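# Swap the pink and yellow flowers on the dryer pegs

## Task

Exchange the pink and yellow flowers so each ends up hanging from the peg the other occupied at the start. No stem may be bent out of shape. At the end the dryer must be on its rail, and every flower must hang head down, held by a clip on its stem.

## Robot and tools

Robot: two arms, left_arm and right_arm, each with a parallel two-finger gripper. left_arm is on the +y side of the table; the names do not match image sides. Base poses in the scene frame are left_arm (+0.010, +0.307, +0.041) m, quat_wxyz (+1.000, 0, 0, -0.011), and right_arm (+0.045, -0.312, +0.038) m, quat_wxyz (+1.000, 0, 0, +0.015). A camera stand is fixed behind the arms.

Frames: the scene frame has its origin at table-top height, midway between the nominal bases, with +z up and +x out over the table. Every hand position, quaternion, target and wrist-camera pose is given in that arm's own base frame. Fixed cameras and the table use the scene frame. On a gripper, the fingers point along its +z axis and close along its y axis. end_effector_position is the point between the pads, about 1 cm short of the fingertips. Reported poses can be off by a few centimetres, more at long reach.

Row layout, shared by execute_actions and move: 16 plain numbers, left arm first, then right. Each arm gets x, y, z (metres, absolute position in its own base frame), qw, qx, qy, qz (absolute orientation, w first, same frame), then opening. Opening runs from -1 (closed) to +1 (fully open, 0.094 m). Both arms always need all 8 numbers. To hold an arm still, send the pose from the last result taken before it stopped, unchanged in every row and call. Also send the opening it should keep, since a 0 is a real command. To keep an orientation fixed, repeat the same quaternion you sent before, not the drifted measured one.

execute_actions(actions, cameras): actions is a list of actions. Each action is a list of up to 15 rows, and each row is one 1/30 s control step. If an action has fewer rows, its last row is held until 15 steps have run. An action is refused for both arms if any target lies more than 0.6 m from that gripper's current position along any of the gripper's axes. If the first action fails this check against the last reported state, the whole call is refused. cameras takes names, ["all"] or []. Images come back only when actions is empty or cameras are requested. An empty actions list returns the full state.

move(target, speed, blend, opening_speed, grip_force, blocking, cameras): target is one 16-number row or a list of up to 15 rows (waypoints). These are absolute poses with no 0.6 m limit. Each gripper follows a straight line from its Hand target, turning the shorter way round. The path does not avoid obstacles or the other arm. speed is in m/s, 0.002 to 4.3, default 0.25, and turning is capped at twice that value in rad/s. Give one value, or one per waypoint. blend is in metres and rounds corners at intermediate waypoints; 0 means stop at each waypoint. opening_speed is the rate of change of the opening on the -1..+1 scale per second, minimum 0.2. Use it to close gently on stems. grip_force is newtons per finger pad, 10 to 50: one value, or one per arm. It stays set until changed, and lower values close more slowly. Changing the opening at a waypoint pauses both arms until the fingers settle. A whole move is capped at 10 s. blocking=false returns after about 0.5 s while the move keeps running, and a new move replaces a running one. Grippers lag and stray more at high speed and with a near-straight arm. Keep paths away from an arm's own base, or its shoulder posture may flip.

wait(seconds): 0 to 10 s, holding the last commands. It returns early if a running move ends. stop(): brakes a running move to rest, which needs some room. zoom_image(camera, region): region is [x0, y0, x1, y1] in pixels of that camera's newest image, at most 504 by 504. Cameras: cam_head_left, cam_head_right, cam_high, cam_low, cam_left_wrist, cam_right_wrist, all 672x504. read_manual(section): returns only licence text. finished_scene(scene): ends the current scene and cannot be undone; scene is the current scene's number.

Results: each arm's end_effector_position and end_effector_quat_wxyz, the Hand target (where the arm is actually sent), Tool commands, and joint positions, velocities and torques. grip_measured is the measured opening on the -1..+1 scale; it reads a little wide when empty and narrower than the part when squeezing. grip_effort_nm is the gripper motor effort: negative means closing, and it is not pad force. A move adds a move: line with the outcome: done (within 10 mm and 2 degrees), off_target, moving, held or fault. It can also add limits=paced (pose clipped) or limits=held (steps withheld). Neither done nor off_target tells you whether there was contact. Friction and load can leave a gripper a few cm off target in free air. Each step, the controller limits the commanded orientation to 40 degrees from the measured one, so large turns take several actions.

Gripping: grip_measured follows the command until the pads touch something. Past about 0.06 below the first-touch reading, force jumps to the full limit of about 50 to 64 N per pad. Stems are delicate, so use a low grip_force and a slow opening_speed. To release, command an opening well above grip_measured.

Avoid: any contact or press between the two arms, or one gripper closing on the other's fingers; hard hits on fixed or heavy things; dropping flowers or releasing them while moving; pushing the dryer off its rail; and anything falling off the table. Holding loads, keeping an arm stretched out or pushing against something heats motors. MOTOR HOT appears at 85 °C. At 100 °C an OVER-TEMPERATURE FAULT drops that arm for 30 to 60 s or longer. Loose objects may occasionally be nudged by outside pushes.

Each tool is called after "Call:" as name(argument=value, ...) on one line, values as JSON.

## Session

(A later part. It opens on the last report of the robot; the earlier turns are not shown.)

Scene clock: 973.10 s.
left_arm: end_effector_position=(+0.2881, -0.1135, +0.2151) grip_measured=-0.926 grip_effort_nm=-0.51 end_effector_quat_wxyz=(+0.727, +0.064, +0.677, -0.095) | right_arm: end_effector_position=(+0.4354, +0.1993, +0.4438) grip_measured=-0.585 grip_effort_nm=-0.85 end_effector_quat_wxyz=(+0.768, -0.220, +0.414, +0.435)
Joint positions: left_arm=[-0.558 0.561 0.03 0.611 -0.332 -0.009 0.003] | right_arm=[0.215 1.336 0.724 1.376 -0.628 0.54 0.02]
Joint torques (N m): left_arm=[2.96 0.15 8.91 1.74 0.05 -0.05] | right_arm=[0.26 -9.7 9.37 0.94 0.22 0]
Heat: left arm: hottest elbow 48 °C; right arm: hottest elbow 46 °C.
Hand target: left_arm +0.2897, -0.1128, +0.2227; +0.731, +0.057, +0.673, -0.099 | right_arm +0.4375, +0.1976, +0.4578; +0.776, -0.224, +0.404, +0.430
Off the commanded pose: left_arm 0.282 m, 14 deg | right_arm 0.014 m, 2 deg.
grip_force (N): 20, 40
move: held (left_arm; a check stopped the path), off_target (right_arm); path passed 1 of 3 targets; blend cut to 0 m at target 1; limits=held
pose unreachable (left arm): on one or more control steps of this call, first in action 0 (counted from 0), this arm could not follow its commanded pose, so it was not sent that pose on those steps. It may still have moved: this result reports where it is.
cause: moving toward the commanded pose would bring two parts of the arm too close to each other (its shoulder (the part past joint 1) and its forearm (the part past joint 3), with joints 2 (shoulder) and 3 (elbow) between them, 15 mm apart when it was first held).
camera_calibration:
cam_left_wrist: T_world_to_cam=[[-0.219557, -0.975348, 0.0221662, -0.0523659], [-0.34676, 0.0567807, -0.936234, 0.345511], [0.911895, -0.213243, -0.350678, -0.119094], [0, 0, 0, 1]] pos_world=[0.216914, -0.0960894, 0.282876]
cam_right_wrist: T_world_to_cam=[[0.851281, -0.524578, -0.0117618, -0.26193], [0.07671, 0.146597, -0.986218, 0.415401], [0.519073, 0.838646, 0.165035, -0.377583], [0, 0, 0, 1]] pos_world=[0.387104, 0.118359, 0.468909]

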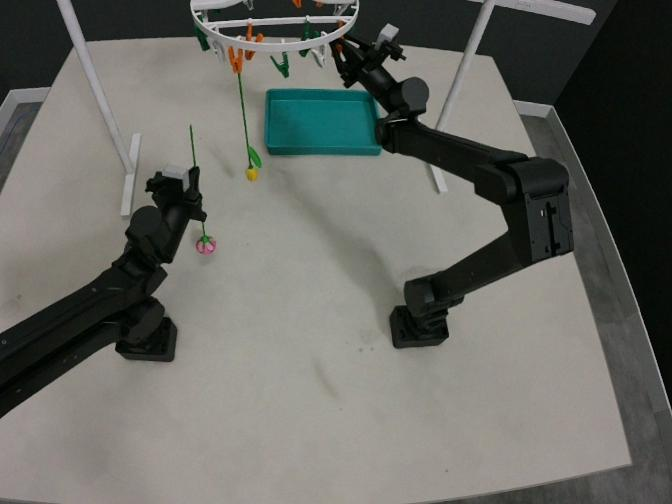

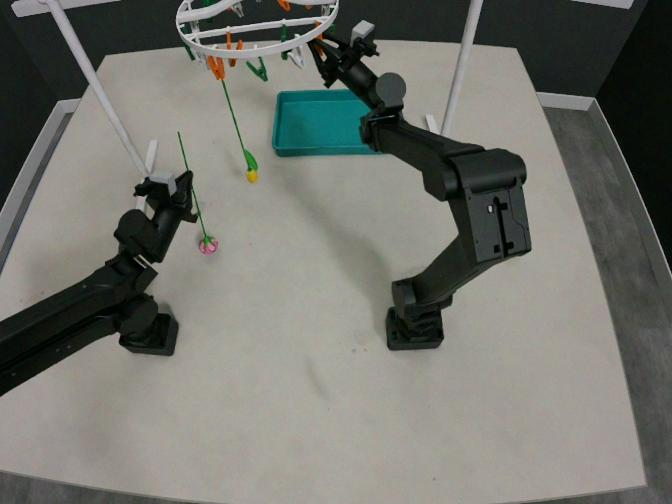

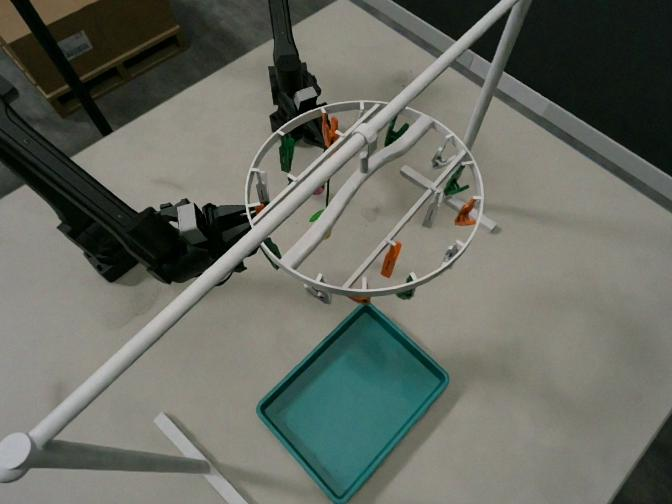

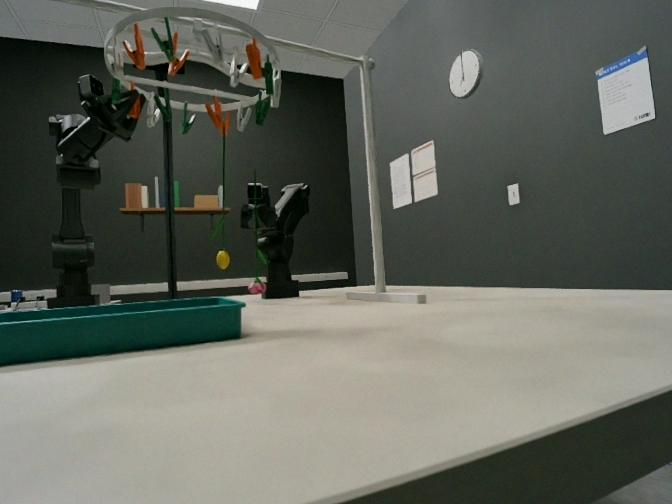

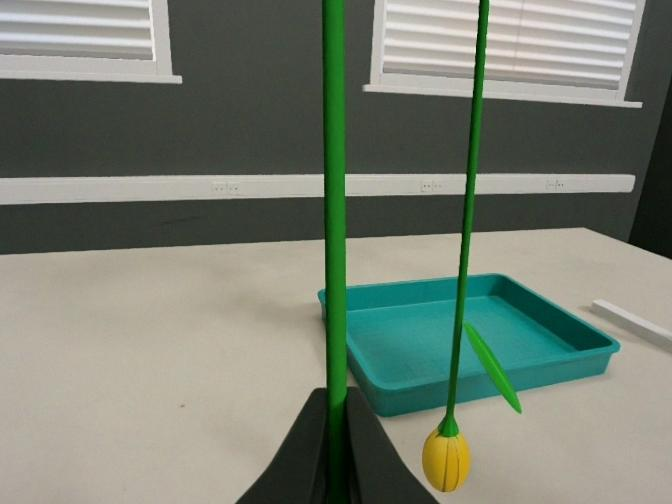

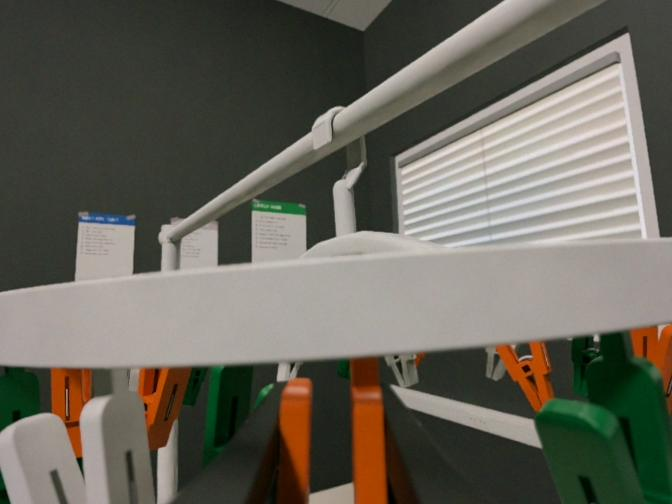

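Call:
move(target=[[0.335, -0.155, 0.24, 0.78984, 0.12722, 0.57386, -0.1751, -1.0, 0.4379, 0.1977, 0.458, 0.7758, -0.22386, 0.40386, 0.43003, -0.75], [0.31, -0.245, 0.24, 0.77158, 0.17675, 0.56059, -0.24328, -1.0, 0.4379, 0.1977, 0.458, 0.7758, -0.22386, 0.40386, 0.43003, -0.75], [0.345, -0.33, 0.24, 0.78145, 0.15213, 0.56776, -0.20939, -1.0, 0.4379, 0.1977, 0.458, 0.7758, -0.22386, 0.40386, 0.43003, -0.75], [0.42, -0.368, 0.225, 0.79673, 0.10207, 0.57886, -0.14049, -1.0, 0.4379, 0.1977, 0.458, 0.7758, -0.22386, 0.40386, 0.43003, -0.75]], speed=[0.2, 0.2, 0.2, 0.2], blend=[0.02, 0.02, 0.02, 0], cameras=["cam_left_wrist", "cam_head_left", "cam_head_right", "cam_low", "cam_high"])

Scene clock: 1009.97 s.
left_arm: end_effector_position=(+0.4093, -0.3645, +0.2180) grip_measured=-0.926 grip_effort_nm=-0.51 end_effector_quat_wxyz=(+0.788, +0.110, +0.588, -0.144) | right_arm: end_effector_position=(+0.4354, +0.1993, +0.4438) grip_measured=-0.585 grip_effort_nm=-0.85 end_effector_quat_wxyz=(+0.768, -0.220, +0.414, +0.435)
Joint positions: left_arm=[-0.876 1.763 0.64 1.452 -0.486 0.162 0.003] | right_arm=[0.215 1.336 0.724 1.376 -0.628 0.54 0.02]
Joint torques (N m): left_arm=[3.31 -9.29 6.91 2.26 0.03 0.12] | right_arm=[0.21 -10.11 9.39 0.9 0.24 0]
Heat: left arm: hottest elbow 52 °C; right arm: hottest elbow 46 °C.
Hand target: left_arm +0.4195, -0.3676, +0.2251; +0.797, +0.102, +0.579, -0.141 | right_arm +0.4375, +0.1976, +0.4578; +0.776, -0.224, +0.404, +0.430
Off the commanded pose: left_arm 0.013 m, 2 deg | right_arm 0.014 m, 2 deg.
grip_force (N): 20, 40
move: off_target (left_arm, right_arm)
camera_calibration:
cam_left_wrist: T_world_to_cam=[[-0.348486, -0.937177, -0.0160447, -0.195484], [-0.130244, 0.0653682, -0.989325, 0.330663], [0.928221, -0.342676, -0.144841, -0.380833], [0, 0, 0, 1]] pos_world=[0.32844, -0.33532, 0.268836]
Images, in order (width x height): cam_head_left 672x504, cam_head_right 672x504, cam_high 672x504, cam_low 672x504, cam_left_wrist 672x504.

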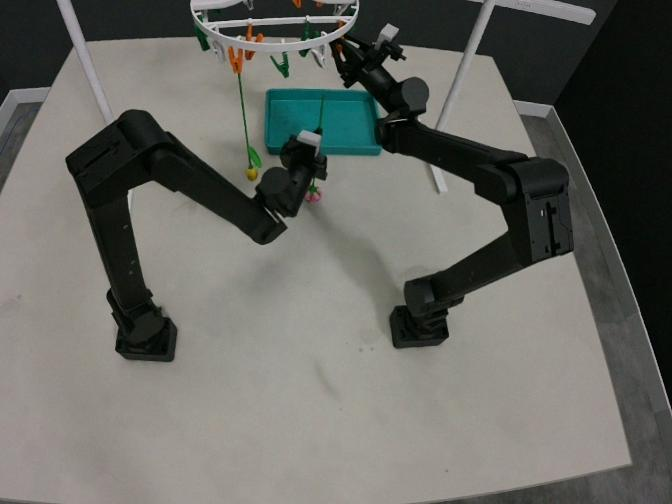

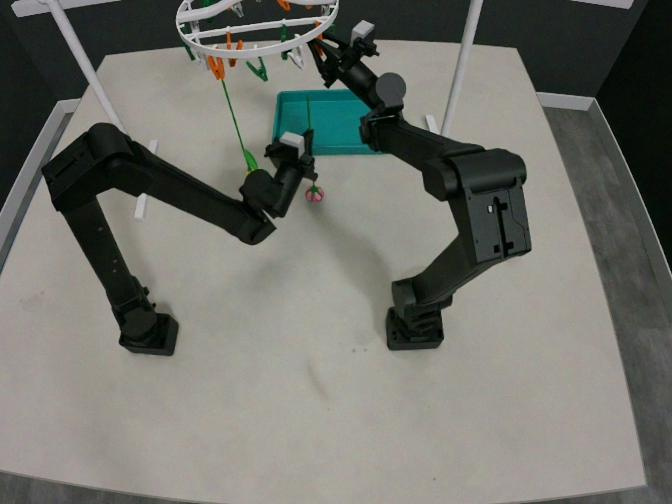

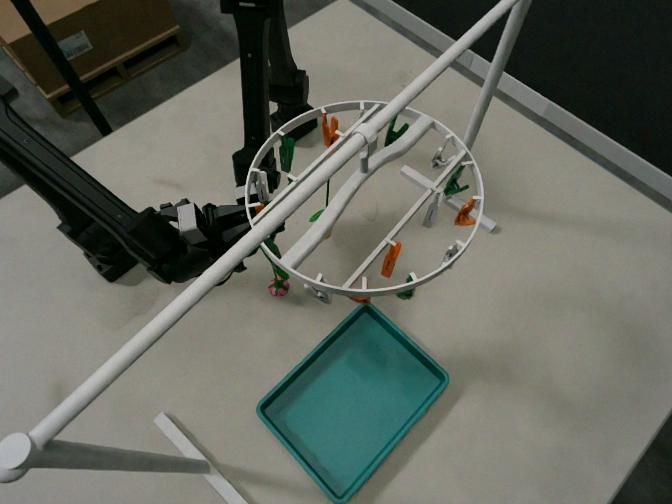

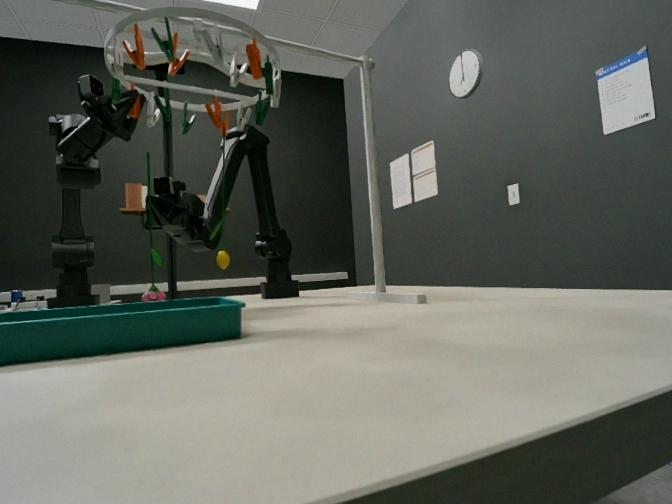

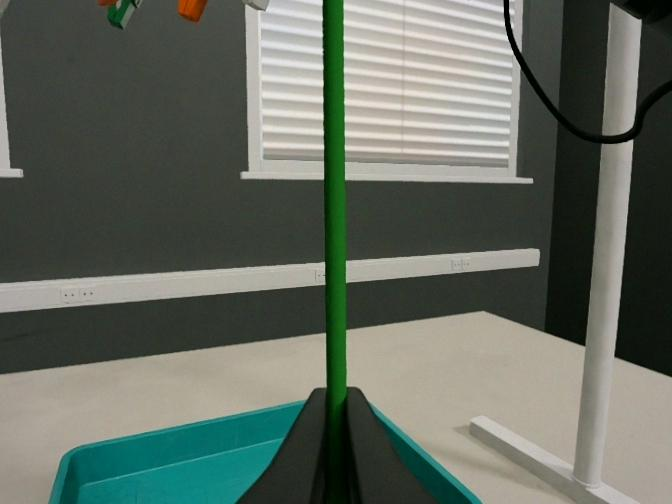

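Call:
zoom_image(camera="cam_head_left", region=[285, 60, 365, 140])

Call:
zoom_image(camera="cam_head_right", region=[270, 60, 350, 140])

Call:
zoom_image(camera="cam_low", region=[110, 90, 190, 170])

Call:
zoom_image(camera="cam_head_left", region=[305, 25, 365, 85])

Call:
zoom_image(camera="cam_head_right", region=[285, 25, 345, 85])

Scaled by 6.300 from the camera's 672x504 image, which has a finer 960x720 frame.

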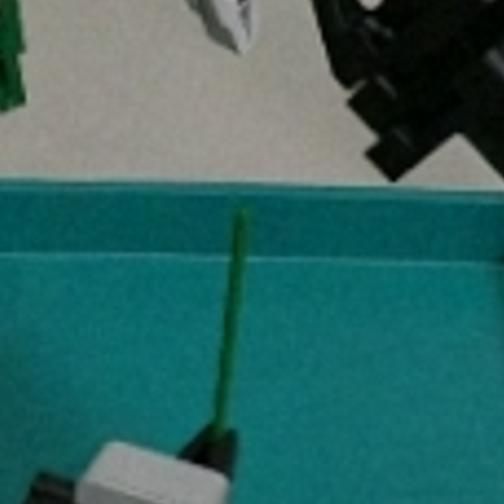

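Scaled by 6.300 from the camera's 672x504 image, which has a finer 960x720 frame.

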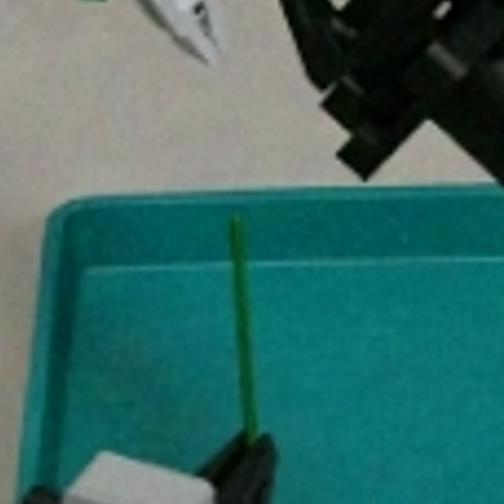

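Scaled by 6.300 from the camera's 672x504 image, which has a finer 960x720 frame.

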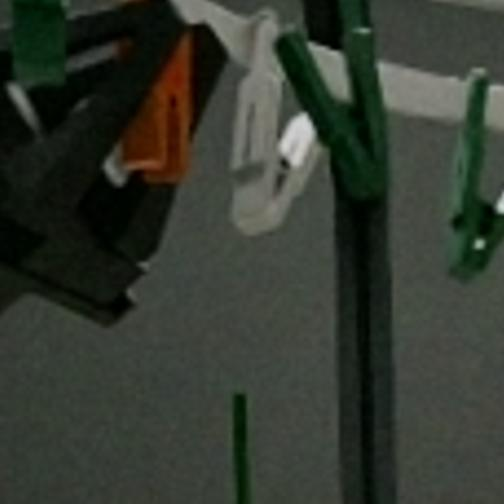

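Scaled by 8.400 from the camera's 672x504 image, which has a finer 960x720 frame.

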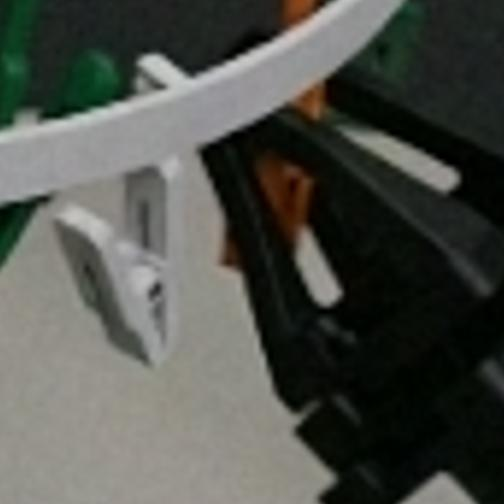

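Scaled by 8.400 from the camera's 672x504 image, which has a finer 960x720 frame.

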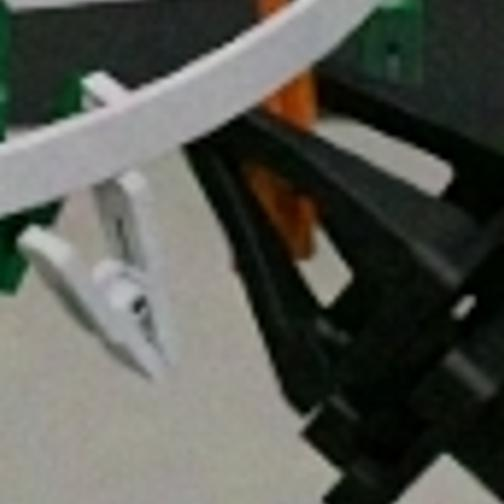

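Call:
move(target=[[0.4707, -0.3845, 0.226, 0.79673, 0.10207, 0.57886, -0.14049, -1.0, 0.4379, 0.1977, 0.458, 0.7758, -0.22386, 0.40386, 0.43003, -0.75], [0.4707, -0.3845, 0.266, 0.79673, 0.10207, 0.57886, -0.14049, -1.0, 0.4379, 0.1977, 0.458, 0.7758, -0.22386, 0.40386, 0.43003, -0.75]], speed=0.08, cameras=["cam_left_wrist", "cam_head_left", "cam_head_right", "cam_low", "cam_high"])

Call:
zoom_image(camera="cam_left_wrist", region=[220, 0, 440, 160])

Call:
zoom_image(camera="cam_low", region=[110, 90, 170, 150])

Call:
zoom_image(camera="cam_head_left", region=[305, 25, 365, 85])

Call:
zoom_image(camera="cam_head_right", region=[285, 25, 345, 85])

Call:
zoom_image(camera="cam_high", region=[230, 180, 310, 260])

Scene clock: 1046.07 s.
left_arm: end_effector_position=(+0.4612, -0.3813, +0.2445) grip_measured=-0.926 grip_effort_nm=-0.51 end_effector_quat_wxyz=(+0.787, +0.116, +0.591, -0.132) | right_arm: end_effector_position=(+0.4354, +0.1993, +0.4438) grip_measured=-0.585 grip_effort_nm=-0.85 end_effector_quat_wxyz=(+0.768, -0.220, +0.414, +0.435)
Joint positions: left_arm=[-0.813 1.755 0.781 1.28 -0.434 0.161 0.003] | right_arm=[0.215 1.336 0.724 1.376 -0.628 0.54 0.02]
Joint torques (N m): left_arm=[3.14 -12.45 8.18 1.5 0.21 -0.07] | right_arm=[0.26 -9.88 9.43 0.87 0.23 -0.01]
Heat: left arm: hottest elbow 51 °C; right arm: hottest elbow 45 °C.
Hand target: left_arm +0.4699, -0.3837, +0.2662; +0.797, +0.102, +0.579, -0.140 | right_arm +0.4375, +0.1976, +0.4578; +0.776, -0.224, +0.404, +0.430
Off the commanded pose: left_arm 0.024 m, 3 deg | right_arm 0.014 m, 2 deg.
grip_force (N): 20, 40
move: off_target (left_arm, right_arm)
camera_calibration:
cam_left_wrist: T_world_to_cam=[[-0.336571, -0.94086, -0.0387555, -0.194143], [-0.133895, 0.0885553, -0.987031, 0.374591], [0.93209, -0.327016, -0.155782, -0.424131], [0, 0, 0, 1]] pos_world=[0.380142, -0.354532, 0.296136]
Images, in order (width x height): cam_head_left 672x504, cam_head_right 672x504, cam_high 672x504, cam_low 672x504, cam_left_wrist 672x504.

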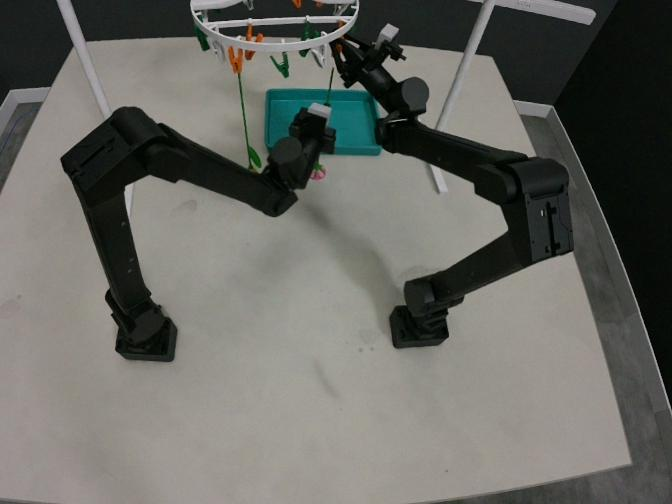

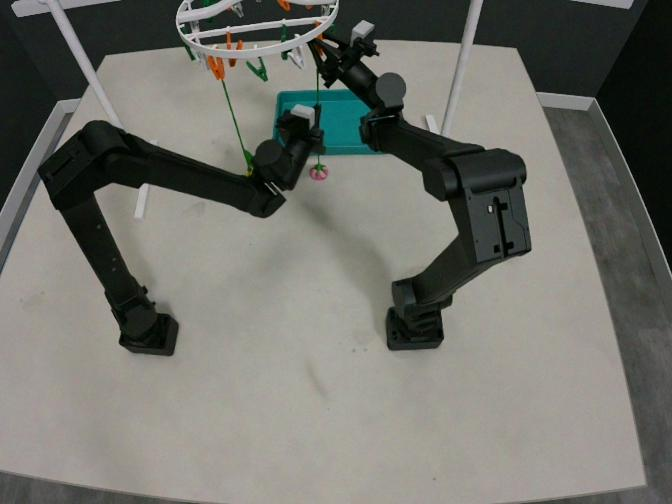

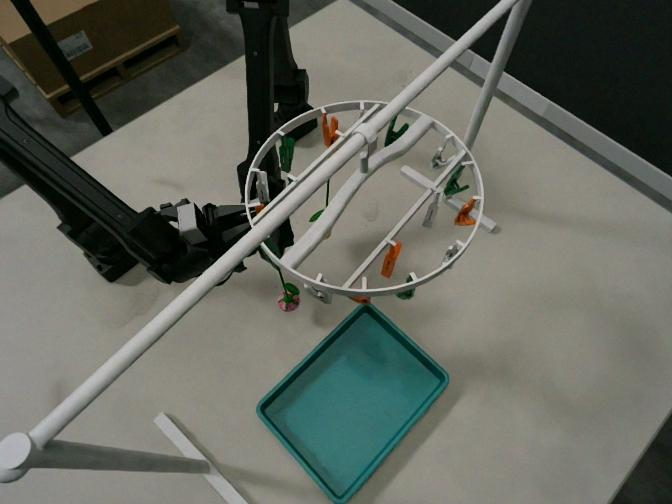

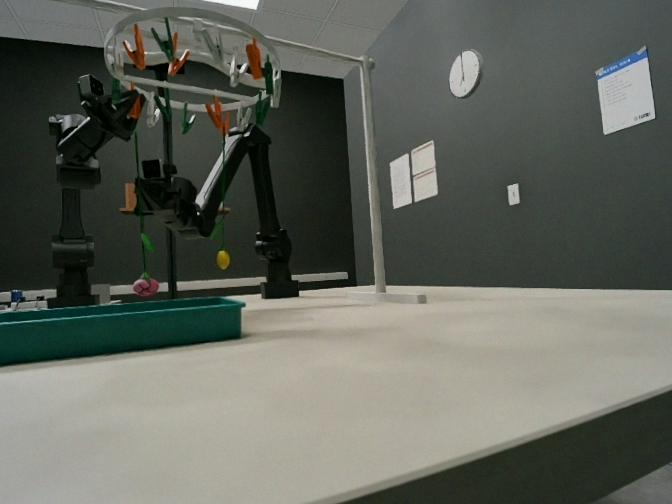

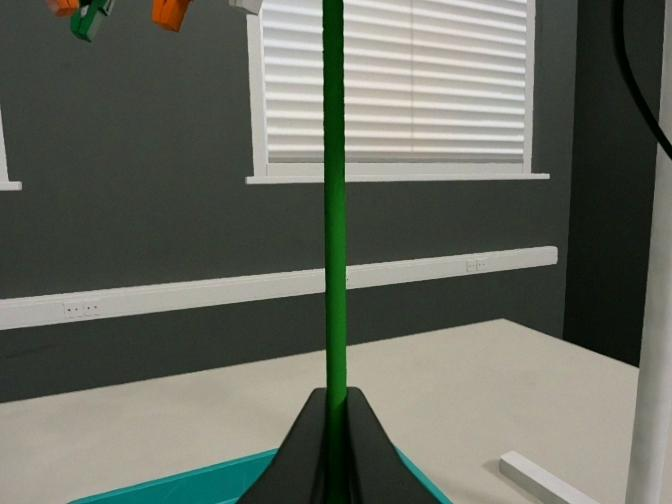

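Scaled by 2.291 from the camera's 672x504 image, which has a finer 960x720 frame.

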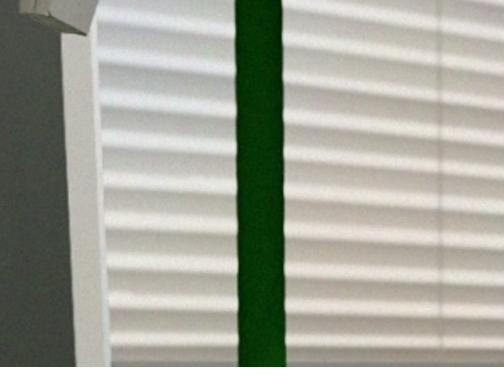

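Scaled by 8.400 from the camera's 672x504 image, which has a finer 960x720 frame.

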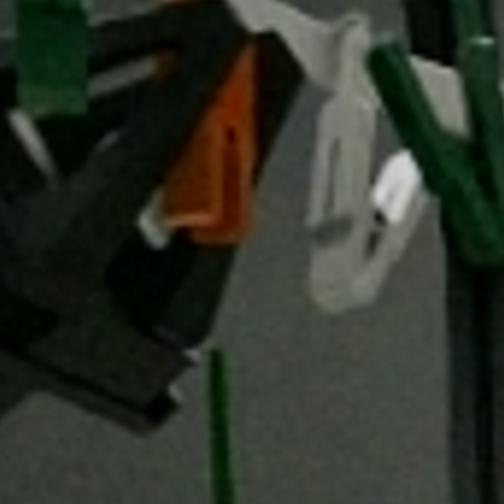

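Scaled by 8.400 from the camera's 672x504 image, which has a finer 960x720 frame.

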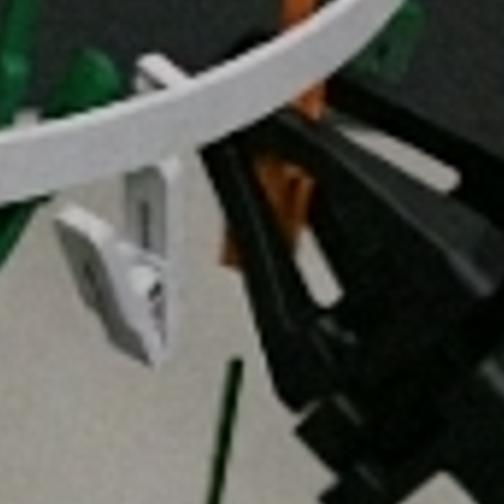

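Scaled by 8.400 from the camera's 672x504 image, which has a finer 960x720 frame.

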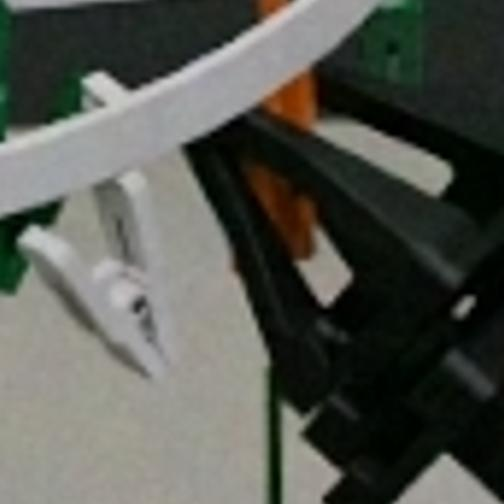

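Scaled by 6.300 from the camera's 672x504 image, which has a finer 960x720 frame.

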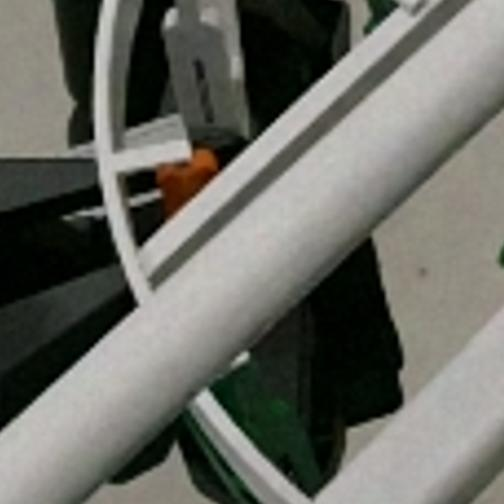

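Call:
move(target=[0.467, -0.386, 0.288, 0.79673, 0.10207, 0.57886, -0.14049, -1.0, 0.4379, 0.1977, 0.458, 0.7758, -0.22386, 0.40386, 0.43003, -0.98], speed=0.06, grip_force=[20, 50], cameras=["cam_head_left", "cam_head_right", "cam_low"])

Call:
zoom_image(camera="cam_low", region=[115, 95, 165, 145])

Call:
zoom_image(camera="cam_head_left", region=[310, 30, 360, 80])

Call:
zoom_image(camera="cam_head_right", region=[290, 30, 340, 80])

Scene clock: 1071.80 s.
left_arm: end_effector_position=(+0.4604, -0.3799, +0.2610) grip_measured=-0.926 grip_effort_nm=-0.51 end_effector_quat_wxyz=(+0.785, +0.117, +0.594, -0.130) | right_arm: end_effector_position=(+0.4354, +0.1993, +0.4438) grip_measured=-0.593 grip_effort_nm=-1.03 end_effector_quat_wxyz=(+0.768, -0.220, +0.414, +0.435)
Joint positions: left_arm=[-0.813 1.704 0.784 1.219 -0.436 0.161 0.003] | right_arm=[0.215 1.336 0.724 1.376 -0.628 0.54 0.019]
Joint torques (N m): left_arm=[2.55 -12.51 8.84 1.57 0.01 -0.04] | right_arm=[0.32 -9.82 9.43 0.91 0.23 -0.01]
Heat: left arm: hottest elbow 52 °C; right arm: hottest elbow 45 °C.
Hand target: left_arm +0.4660, -0.3850, +0.2881; +0.797, +0.102, +0.579, -0.141 | right_arm +0.4375, +0.1976, +0.4578; +0.776, -0.224, +0.404, +0.430
Off the commanded pose: left_arm 0.028 m, 3 deg | right_arm 0.014 m, 2 deg.
grip_force (N): 20, 50
move: off_target (left_arm, right_arm)
Images, in order (width x height): cam_head_left 672x504, cam_head_right 672x504, cam_low 672x504.

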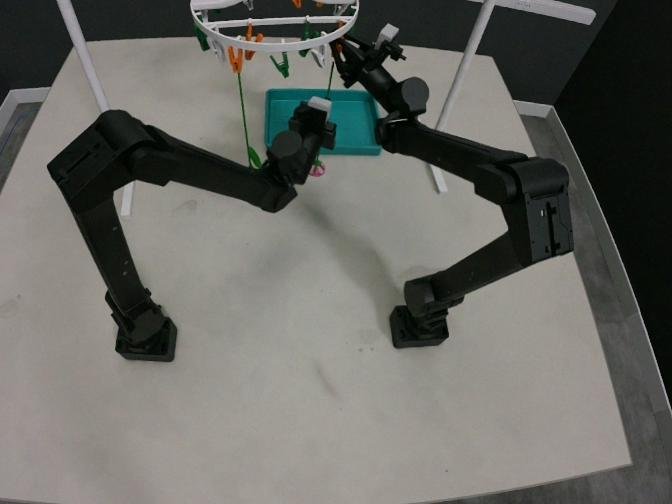

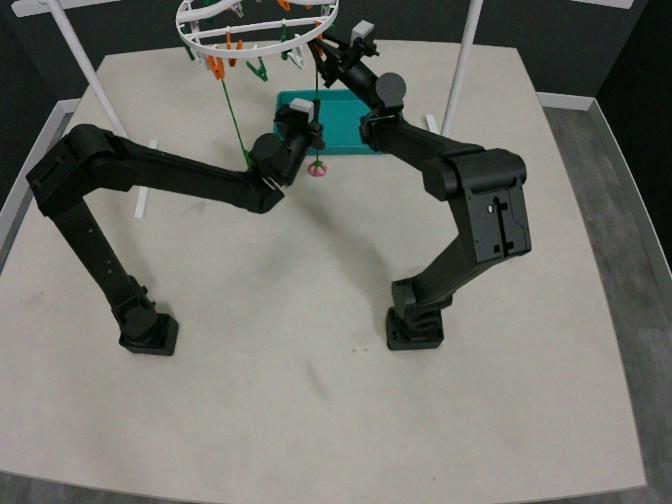

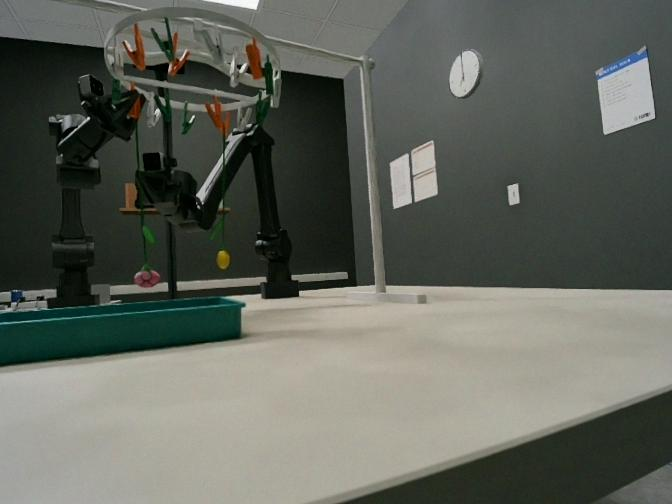

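Scaled by 10.080 from the camera's 672x504 image, which has a finer 960x720 frame.

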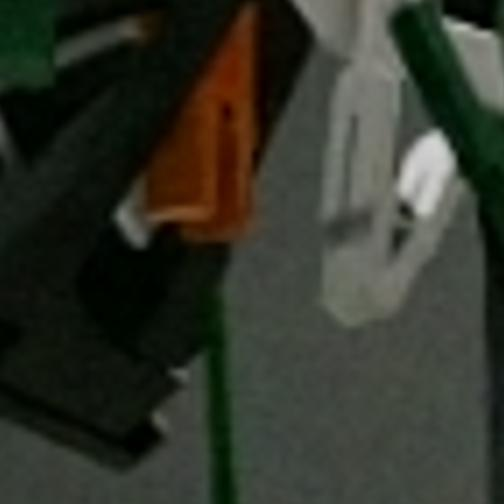

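Scaled by 10.080 from the camera's 672x504 image, which has a finer 960x720 frame.

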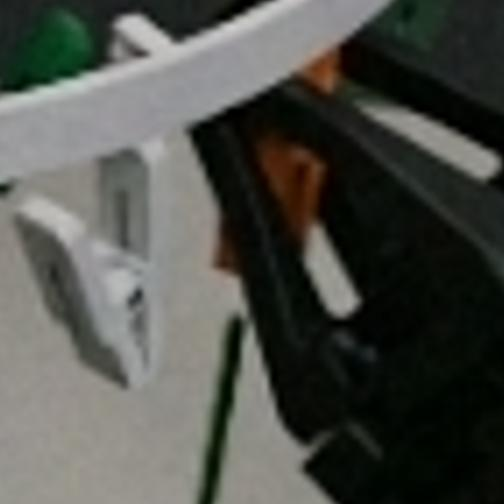

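Scaled by 10.080 from the camera's 672x504 image, which has a finer 960x720 frame.

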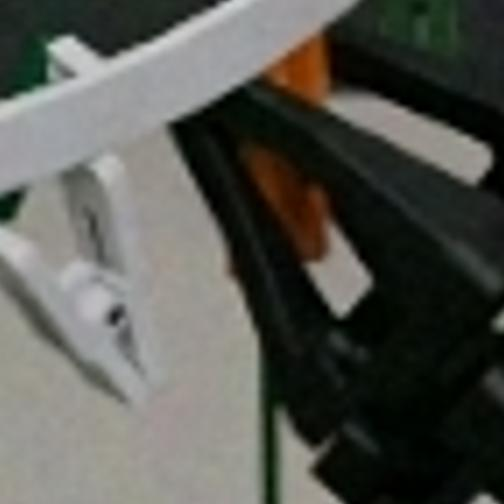

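Call:
move(target=[0.4665, -0.3895, 0.304, 0.79673, 0.10207, 0.57886, -0.14049, -1.0, 0.4379, 0.1977, 0.458, 0.7758, -0.22386, 0.40386, 0.43003, -0.98], speed=0.05, cameras=["cam_head_left", "cam_head_right", "cam_low", "cam_left_wrist"])

Call:
zoom_image(camera="cam_low", region=[115, 95, 165, 145])

Call:
zoom_image(camera="cam_head_left", region=[310, 30, 360, 80])

Call:
zoom_image(camera="cam_head_right", region=[290, 30, 340, 80])

Scene clock: 1095.70 s.
left_arm: end_effector_position=(+0.4625, -0.3808, +0.2754) grip_measured=-0.926 grip_effort_nm=-0.51 end_effector_quat_wxyz=(+0.785, +0.115, +0.595, -0.128) | right_arm: end_effector_position=(+0.4354, +0.1993, +0.4438) grip_measured=-0.593 grip_effort_nm=-1.03 end_effector_quat_wxyz=(+0.768, -0.220, +0.414, +0.435)
Joint positions: left_arm=[-0.813 1.672 0.799 1.171 -0.442 0.161 0.003] | right_arm=[0.215 1.336 0.724 1.376 -0.628 0.54 0.019]
Joint torques (N m): left_arm=[2.2 -12.51 9.24 1.54 0.01 -0.01] | right_arm=[0.32 -9.99 9.39 0.9 0.23 0]
Heat: left arm: hottest elbow 51 °C; right arm: hottest elbow 45 °C.
Hand target: left_arm +0.4654, -0.3884, +0.3041; +0.797, +0.102, +0.579, -0.141 | right_arm +0.4375, +0.1976, +0.4578; +0.776, -0.224, +0.404, +0.430
Off the commanded pose: left_arm 0.030 m, 3 deg | right_arm 0.014 m, 2 deg.
grip_force (N): 20, 50
move: off_target (left_arm, right_arm)
camera_calibration:
cam_left_wrist: T_world_to_cam=[[-0.329665, -0.943218, -0.0407449, -0.195619], [-0.142497, 0.0923744, -0.985475, 0.41026], [0.933282, -0.319071, -0.164858, -0.415381], [0, 0, 0, 1]] pos_world=[0.381639, -0.354945, 0.327852]
Images, in order (width x height): cam_head_left 672x504, cam_head_right 672x504, cam_low 672x504, cam_left_wrist 672x504.

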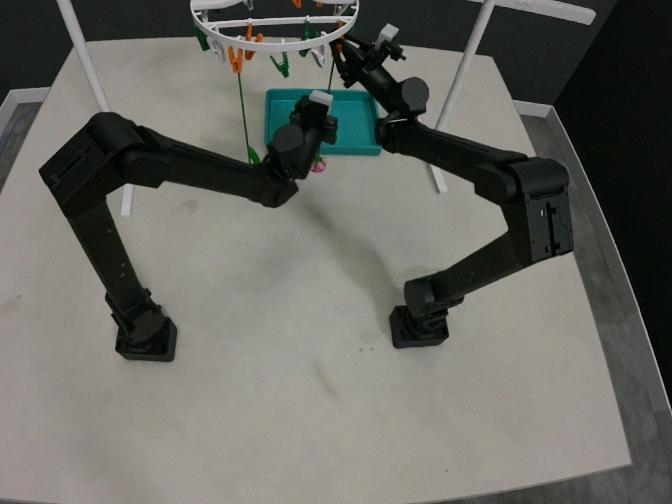

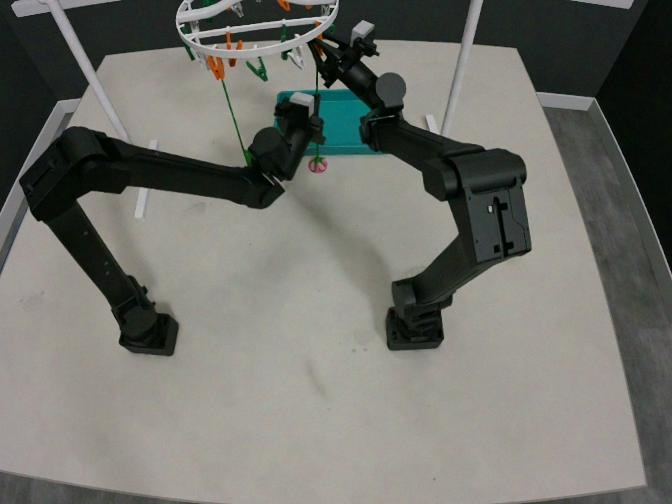

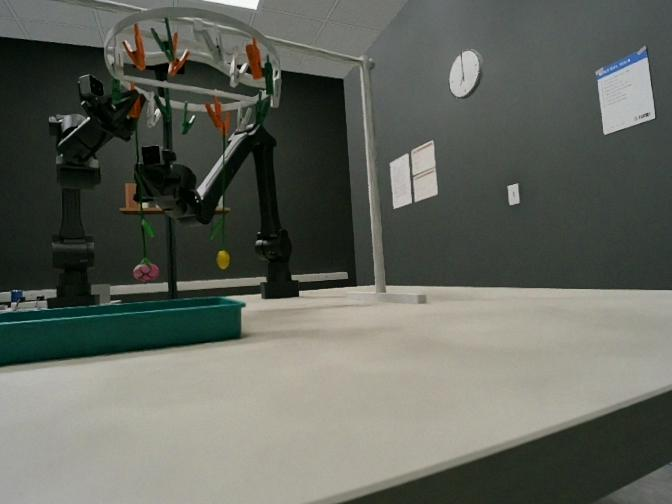

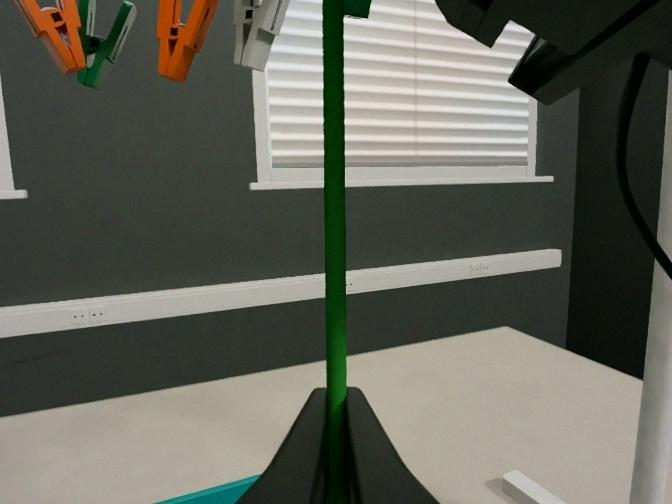

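Scaled by 10.080 from the camera's 672x504 image, which has a finer 960x720 frame.

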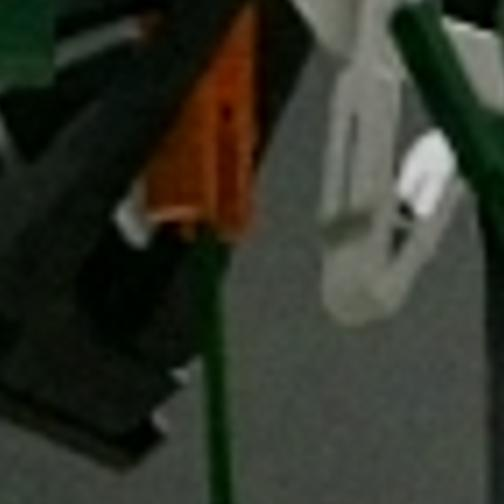

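Scaled by 10.080 from the camera's 672x504 image, which has a finer 960x720 frame.

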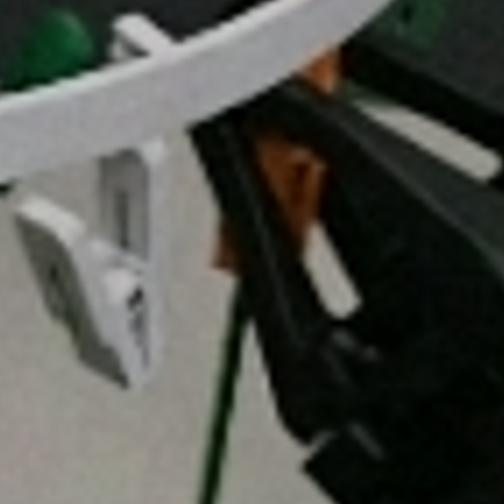

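Scaled by 10.080 from the camera's 672x504 image, which has a finer 960x720 frame.

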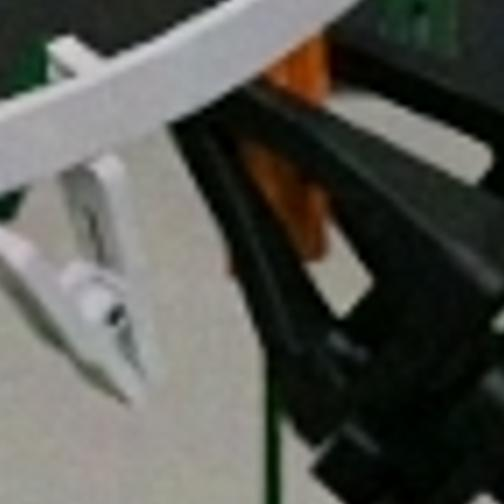

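Call:
move(target=[0.4665, -0.3895, 0.311, 0.79673, 0.10207, 0.57886, -0.14049, -1.0, 0.4379, 0.1977, 0.458, 0.7758, -0.22386, 0.40386, 0.43003, -0.98], speed=0.05, cameras=["cam_head_left", "cam_low", "cam_left_wrist", "cam_head_right"])

Call:
zoom_image(camera="cam_low", region=[115, 95, 165, 145])

Call:
zoom_image(camera="cam_head_left", region=[310, 30, 360, 80])

Call:
zoom_image(camera="cam_low", region=[110, 100, 170, 300])

Scene clock: 1101.50 s.
left_arm: end_effector_position=(+0.4624, -0.3807, +0.2767) grip_measured=-0.926 grip_effort_nm=-0.51 end_effector_quat_wxyz=(+0.782, +0.118, +0.598, -0.126) | right_arm: end_effector_position=(+0.4353, +0.1993, +0.4440) grip_measured=-0.593 grip_effort_nm=-1.03 end_effector_quat_wxyz=(+0.769, -0.220, +0.414, +0.435)
Joint positions: left_arm=[-0.813 1.662 0.799 1.149 -0.442 0.161 0.003] | right_arm=[0.215 1.336 0.724 1.376 -0.628 0.54 0.019]
Joint torques (N m): left_arm=[2.14 -12.92 9.61 1.58 0.02 -0.01] | right_arm=[0.21 -10.11 9.43 0.81 0.23 -0.01]
Heat: left arm: hottest elbow 51 °C; right arm: hottest elbow 45 °C.
Hand target: left_arm +0.4651, -0.3881, +0.3111; +0.797, +0.102, +0.579, -0.141 | right_arm +0.4375, +0.1976, +0.4578; +0.776, -0.224, +0.404, +0.430
Off the commanded pose: left_arm 0.036 m, 4 deg | right_arm 0.014 m, 2 deg.
grip_force (N): 20, 50
move: off_target (left_arm, right_arm)
camera_calibration:
cam_left_wrist: T_world_to_cam=[[-0.330027, -0.942867, -0.0456567, -0.19383], [-0.149658, 0.100016, -0.983666, 0.417265], [0.932032, -0.317804, -0.174115, -0.411421], [0, 0, 0, 1]] pos_world=[0.381935, -0.355241, 0.329965]
Images, in order (width x height): cam_head_left 672x504, cam_head_right 672x504, cam_low 672x504, cam_left_wrist 672x504.

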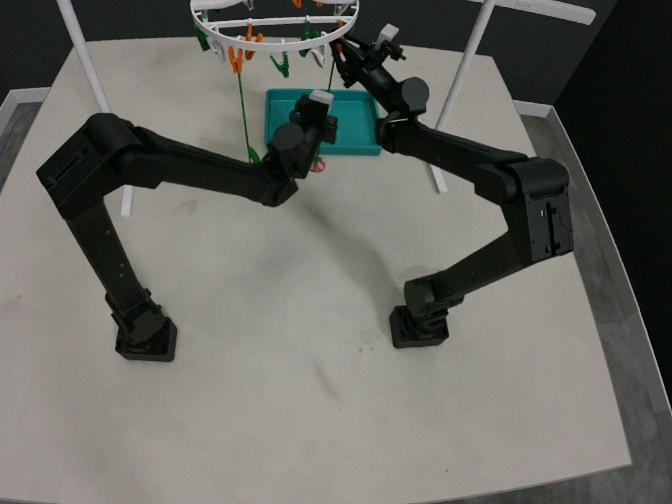

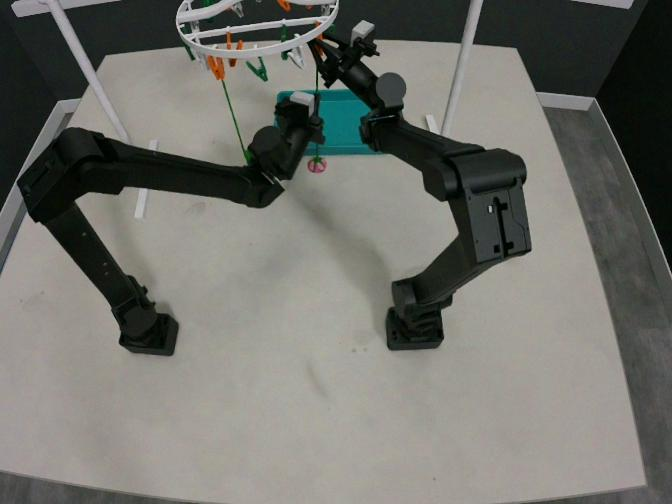

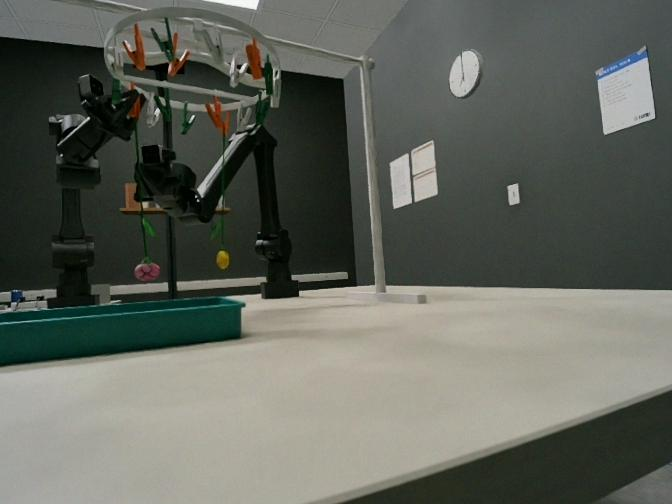

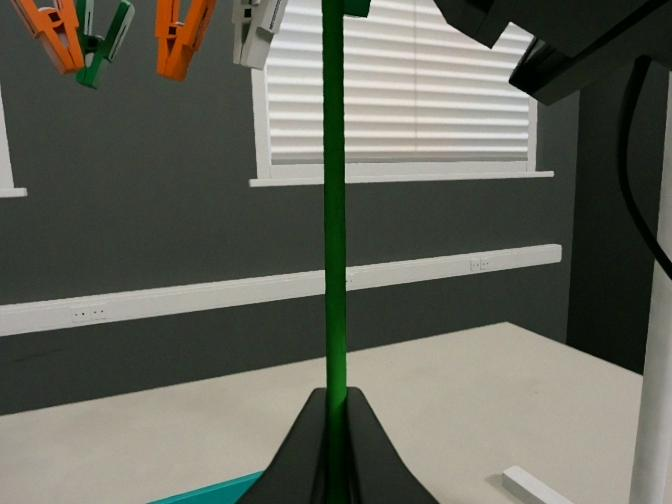

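Scaled by 10.080 from the camera's 672x504 image, which has a finer 960x720 frame.

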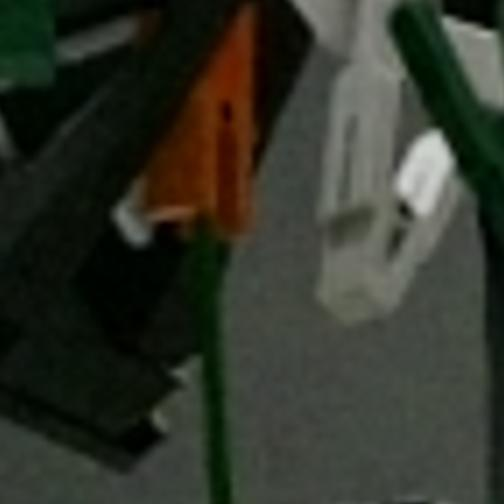

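Scaled by 10.080 from the camera's 672x504 image, which has a finer 960x720 frame.

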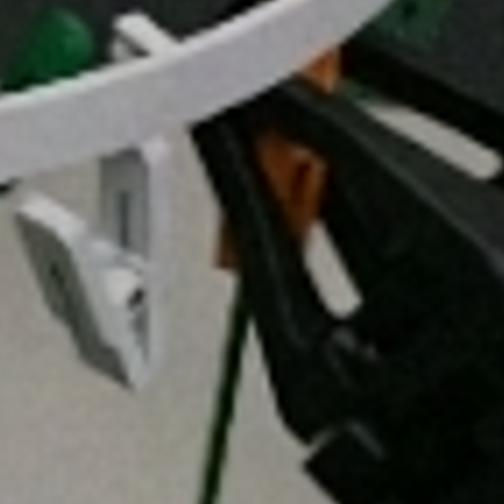

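Scaled by 2.520 from the camera's 672x504 image, which has a finer 960x720 frame.

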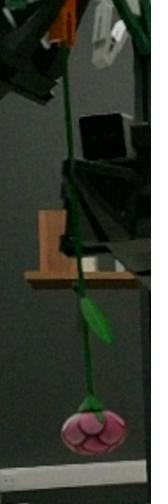

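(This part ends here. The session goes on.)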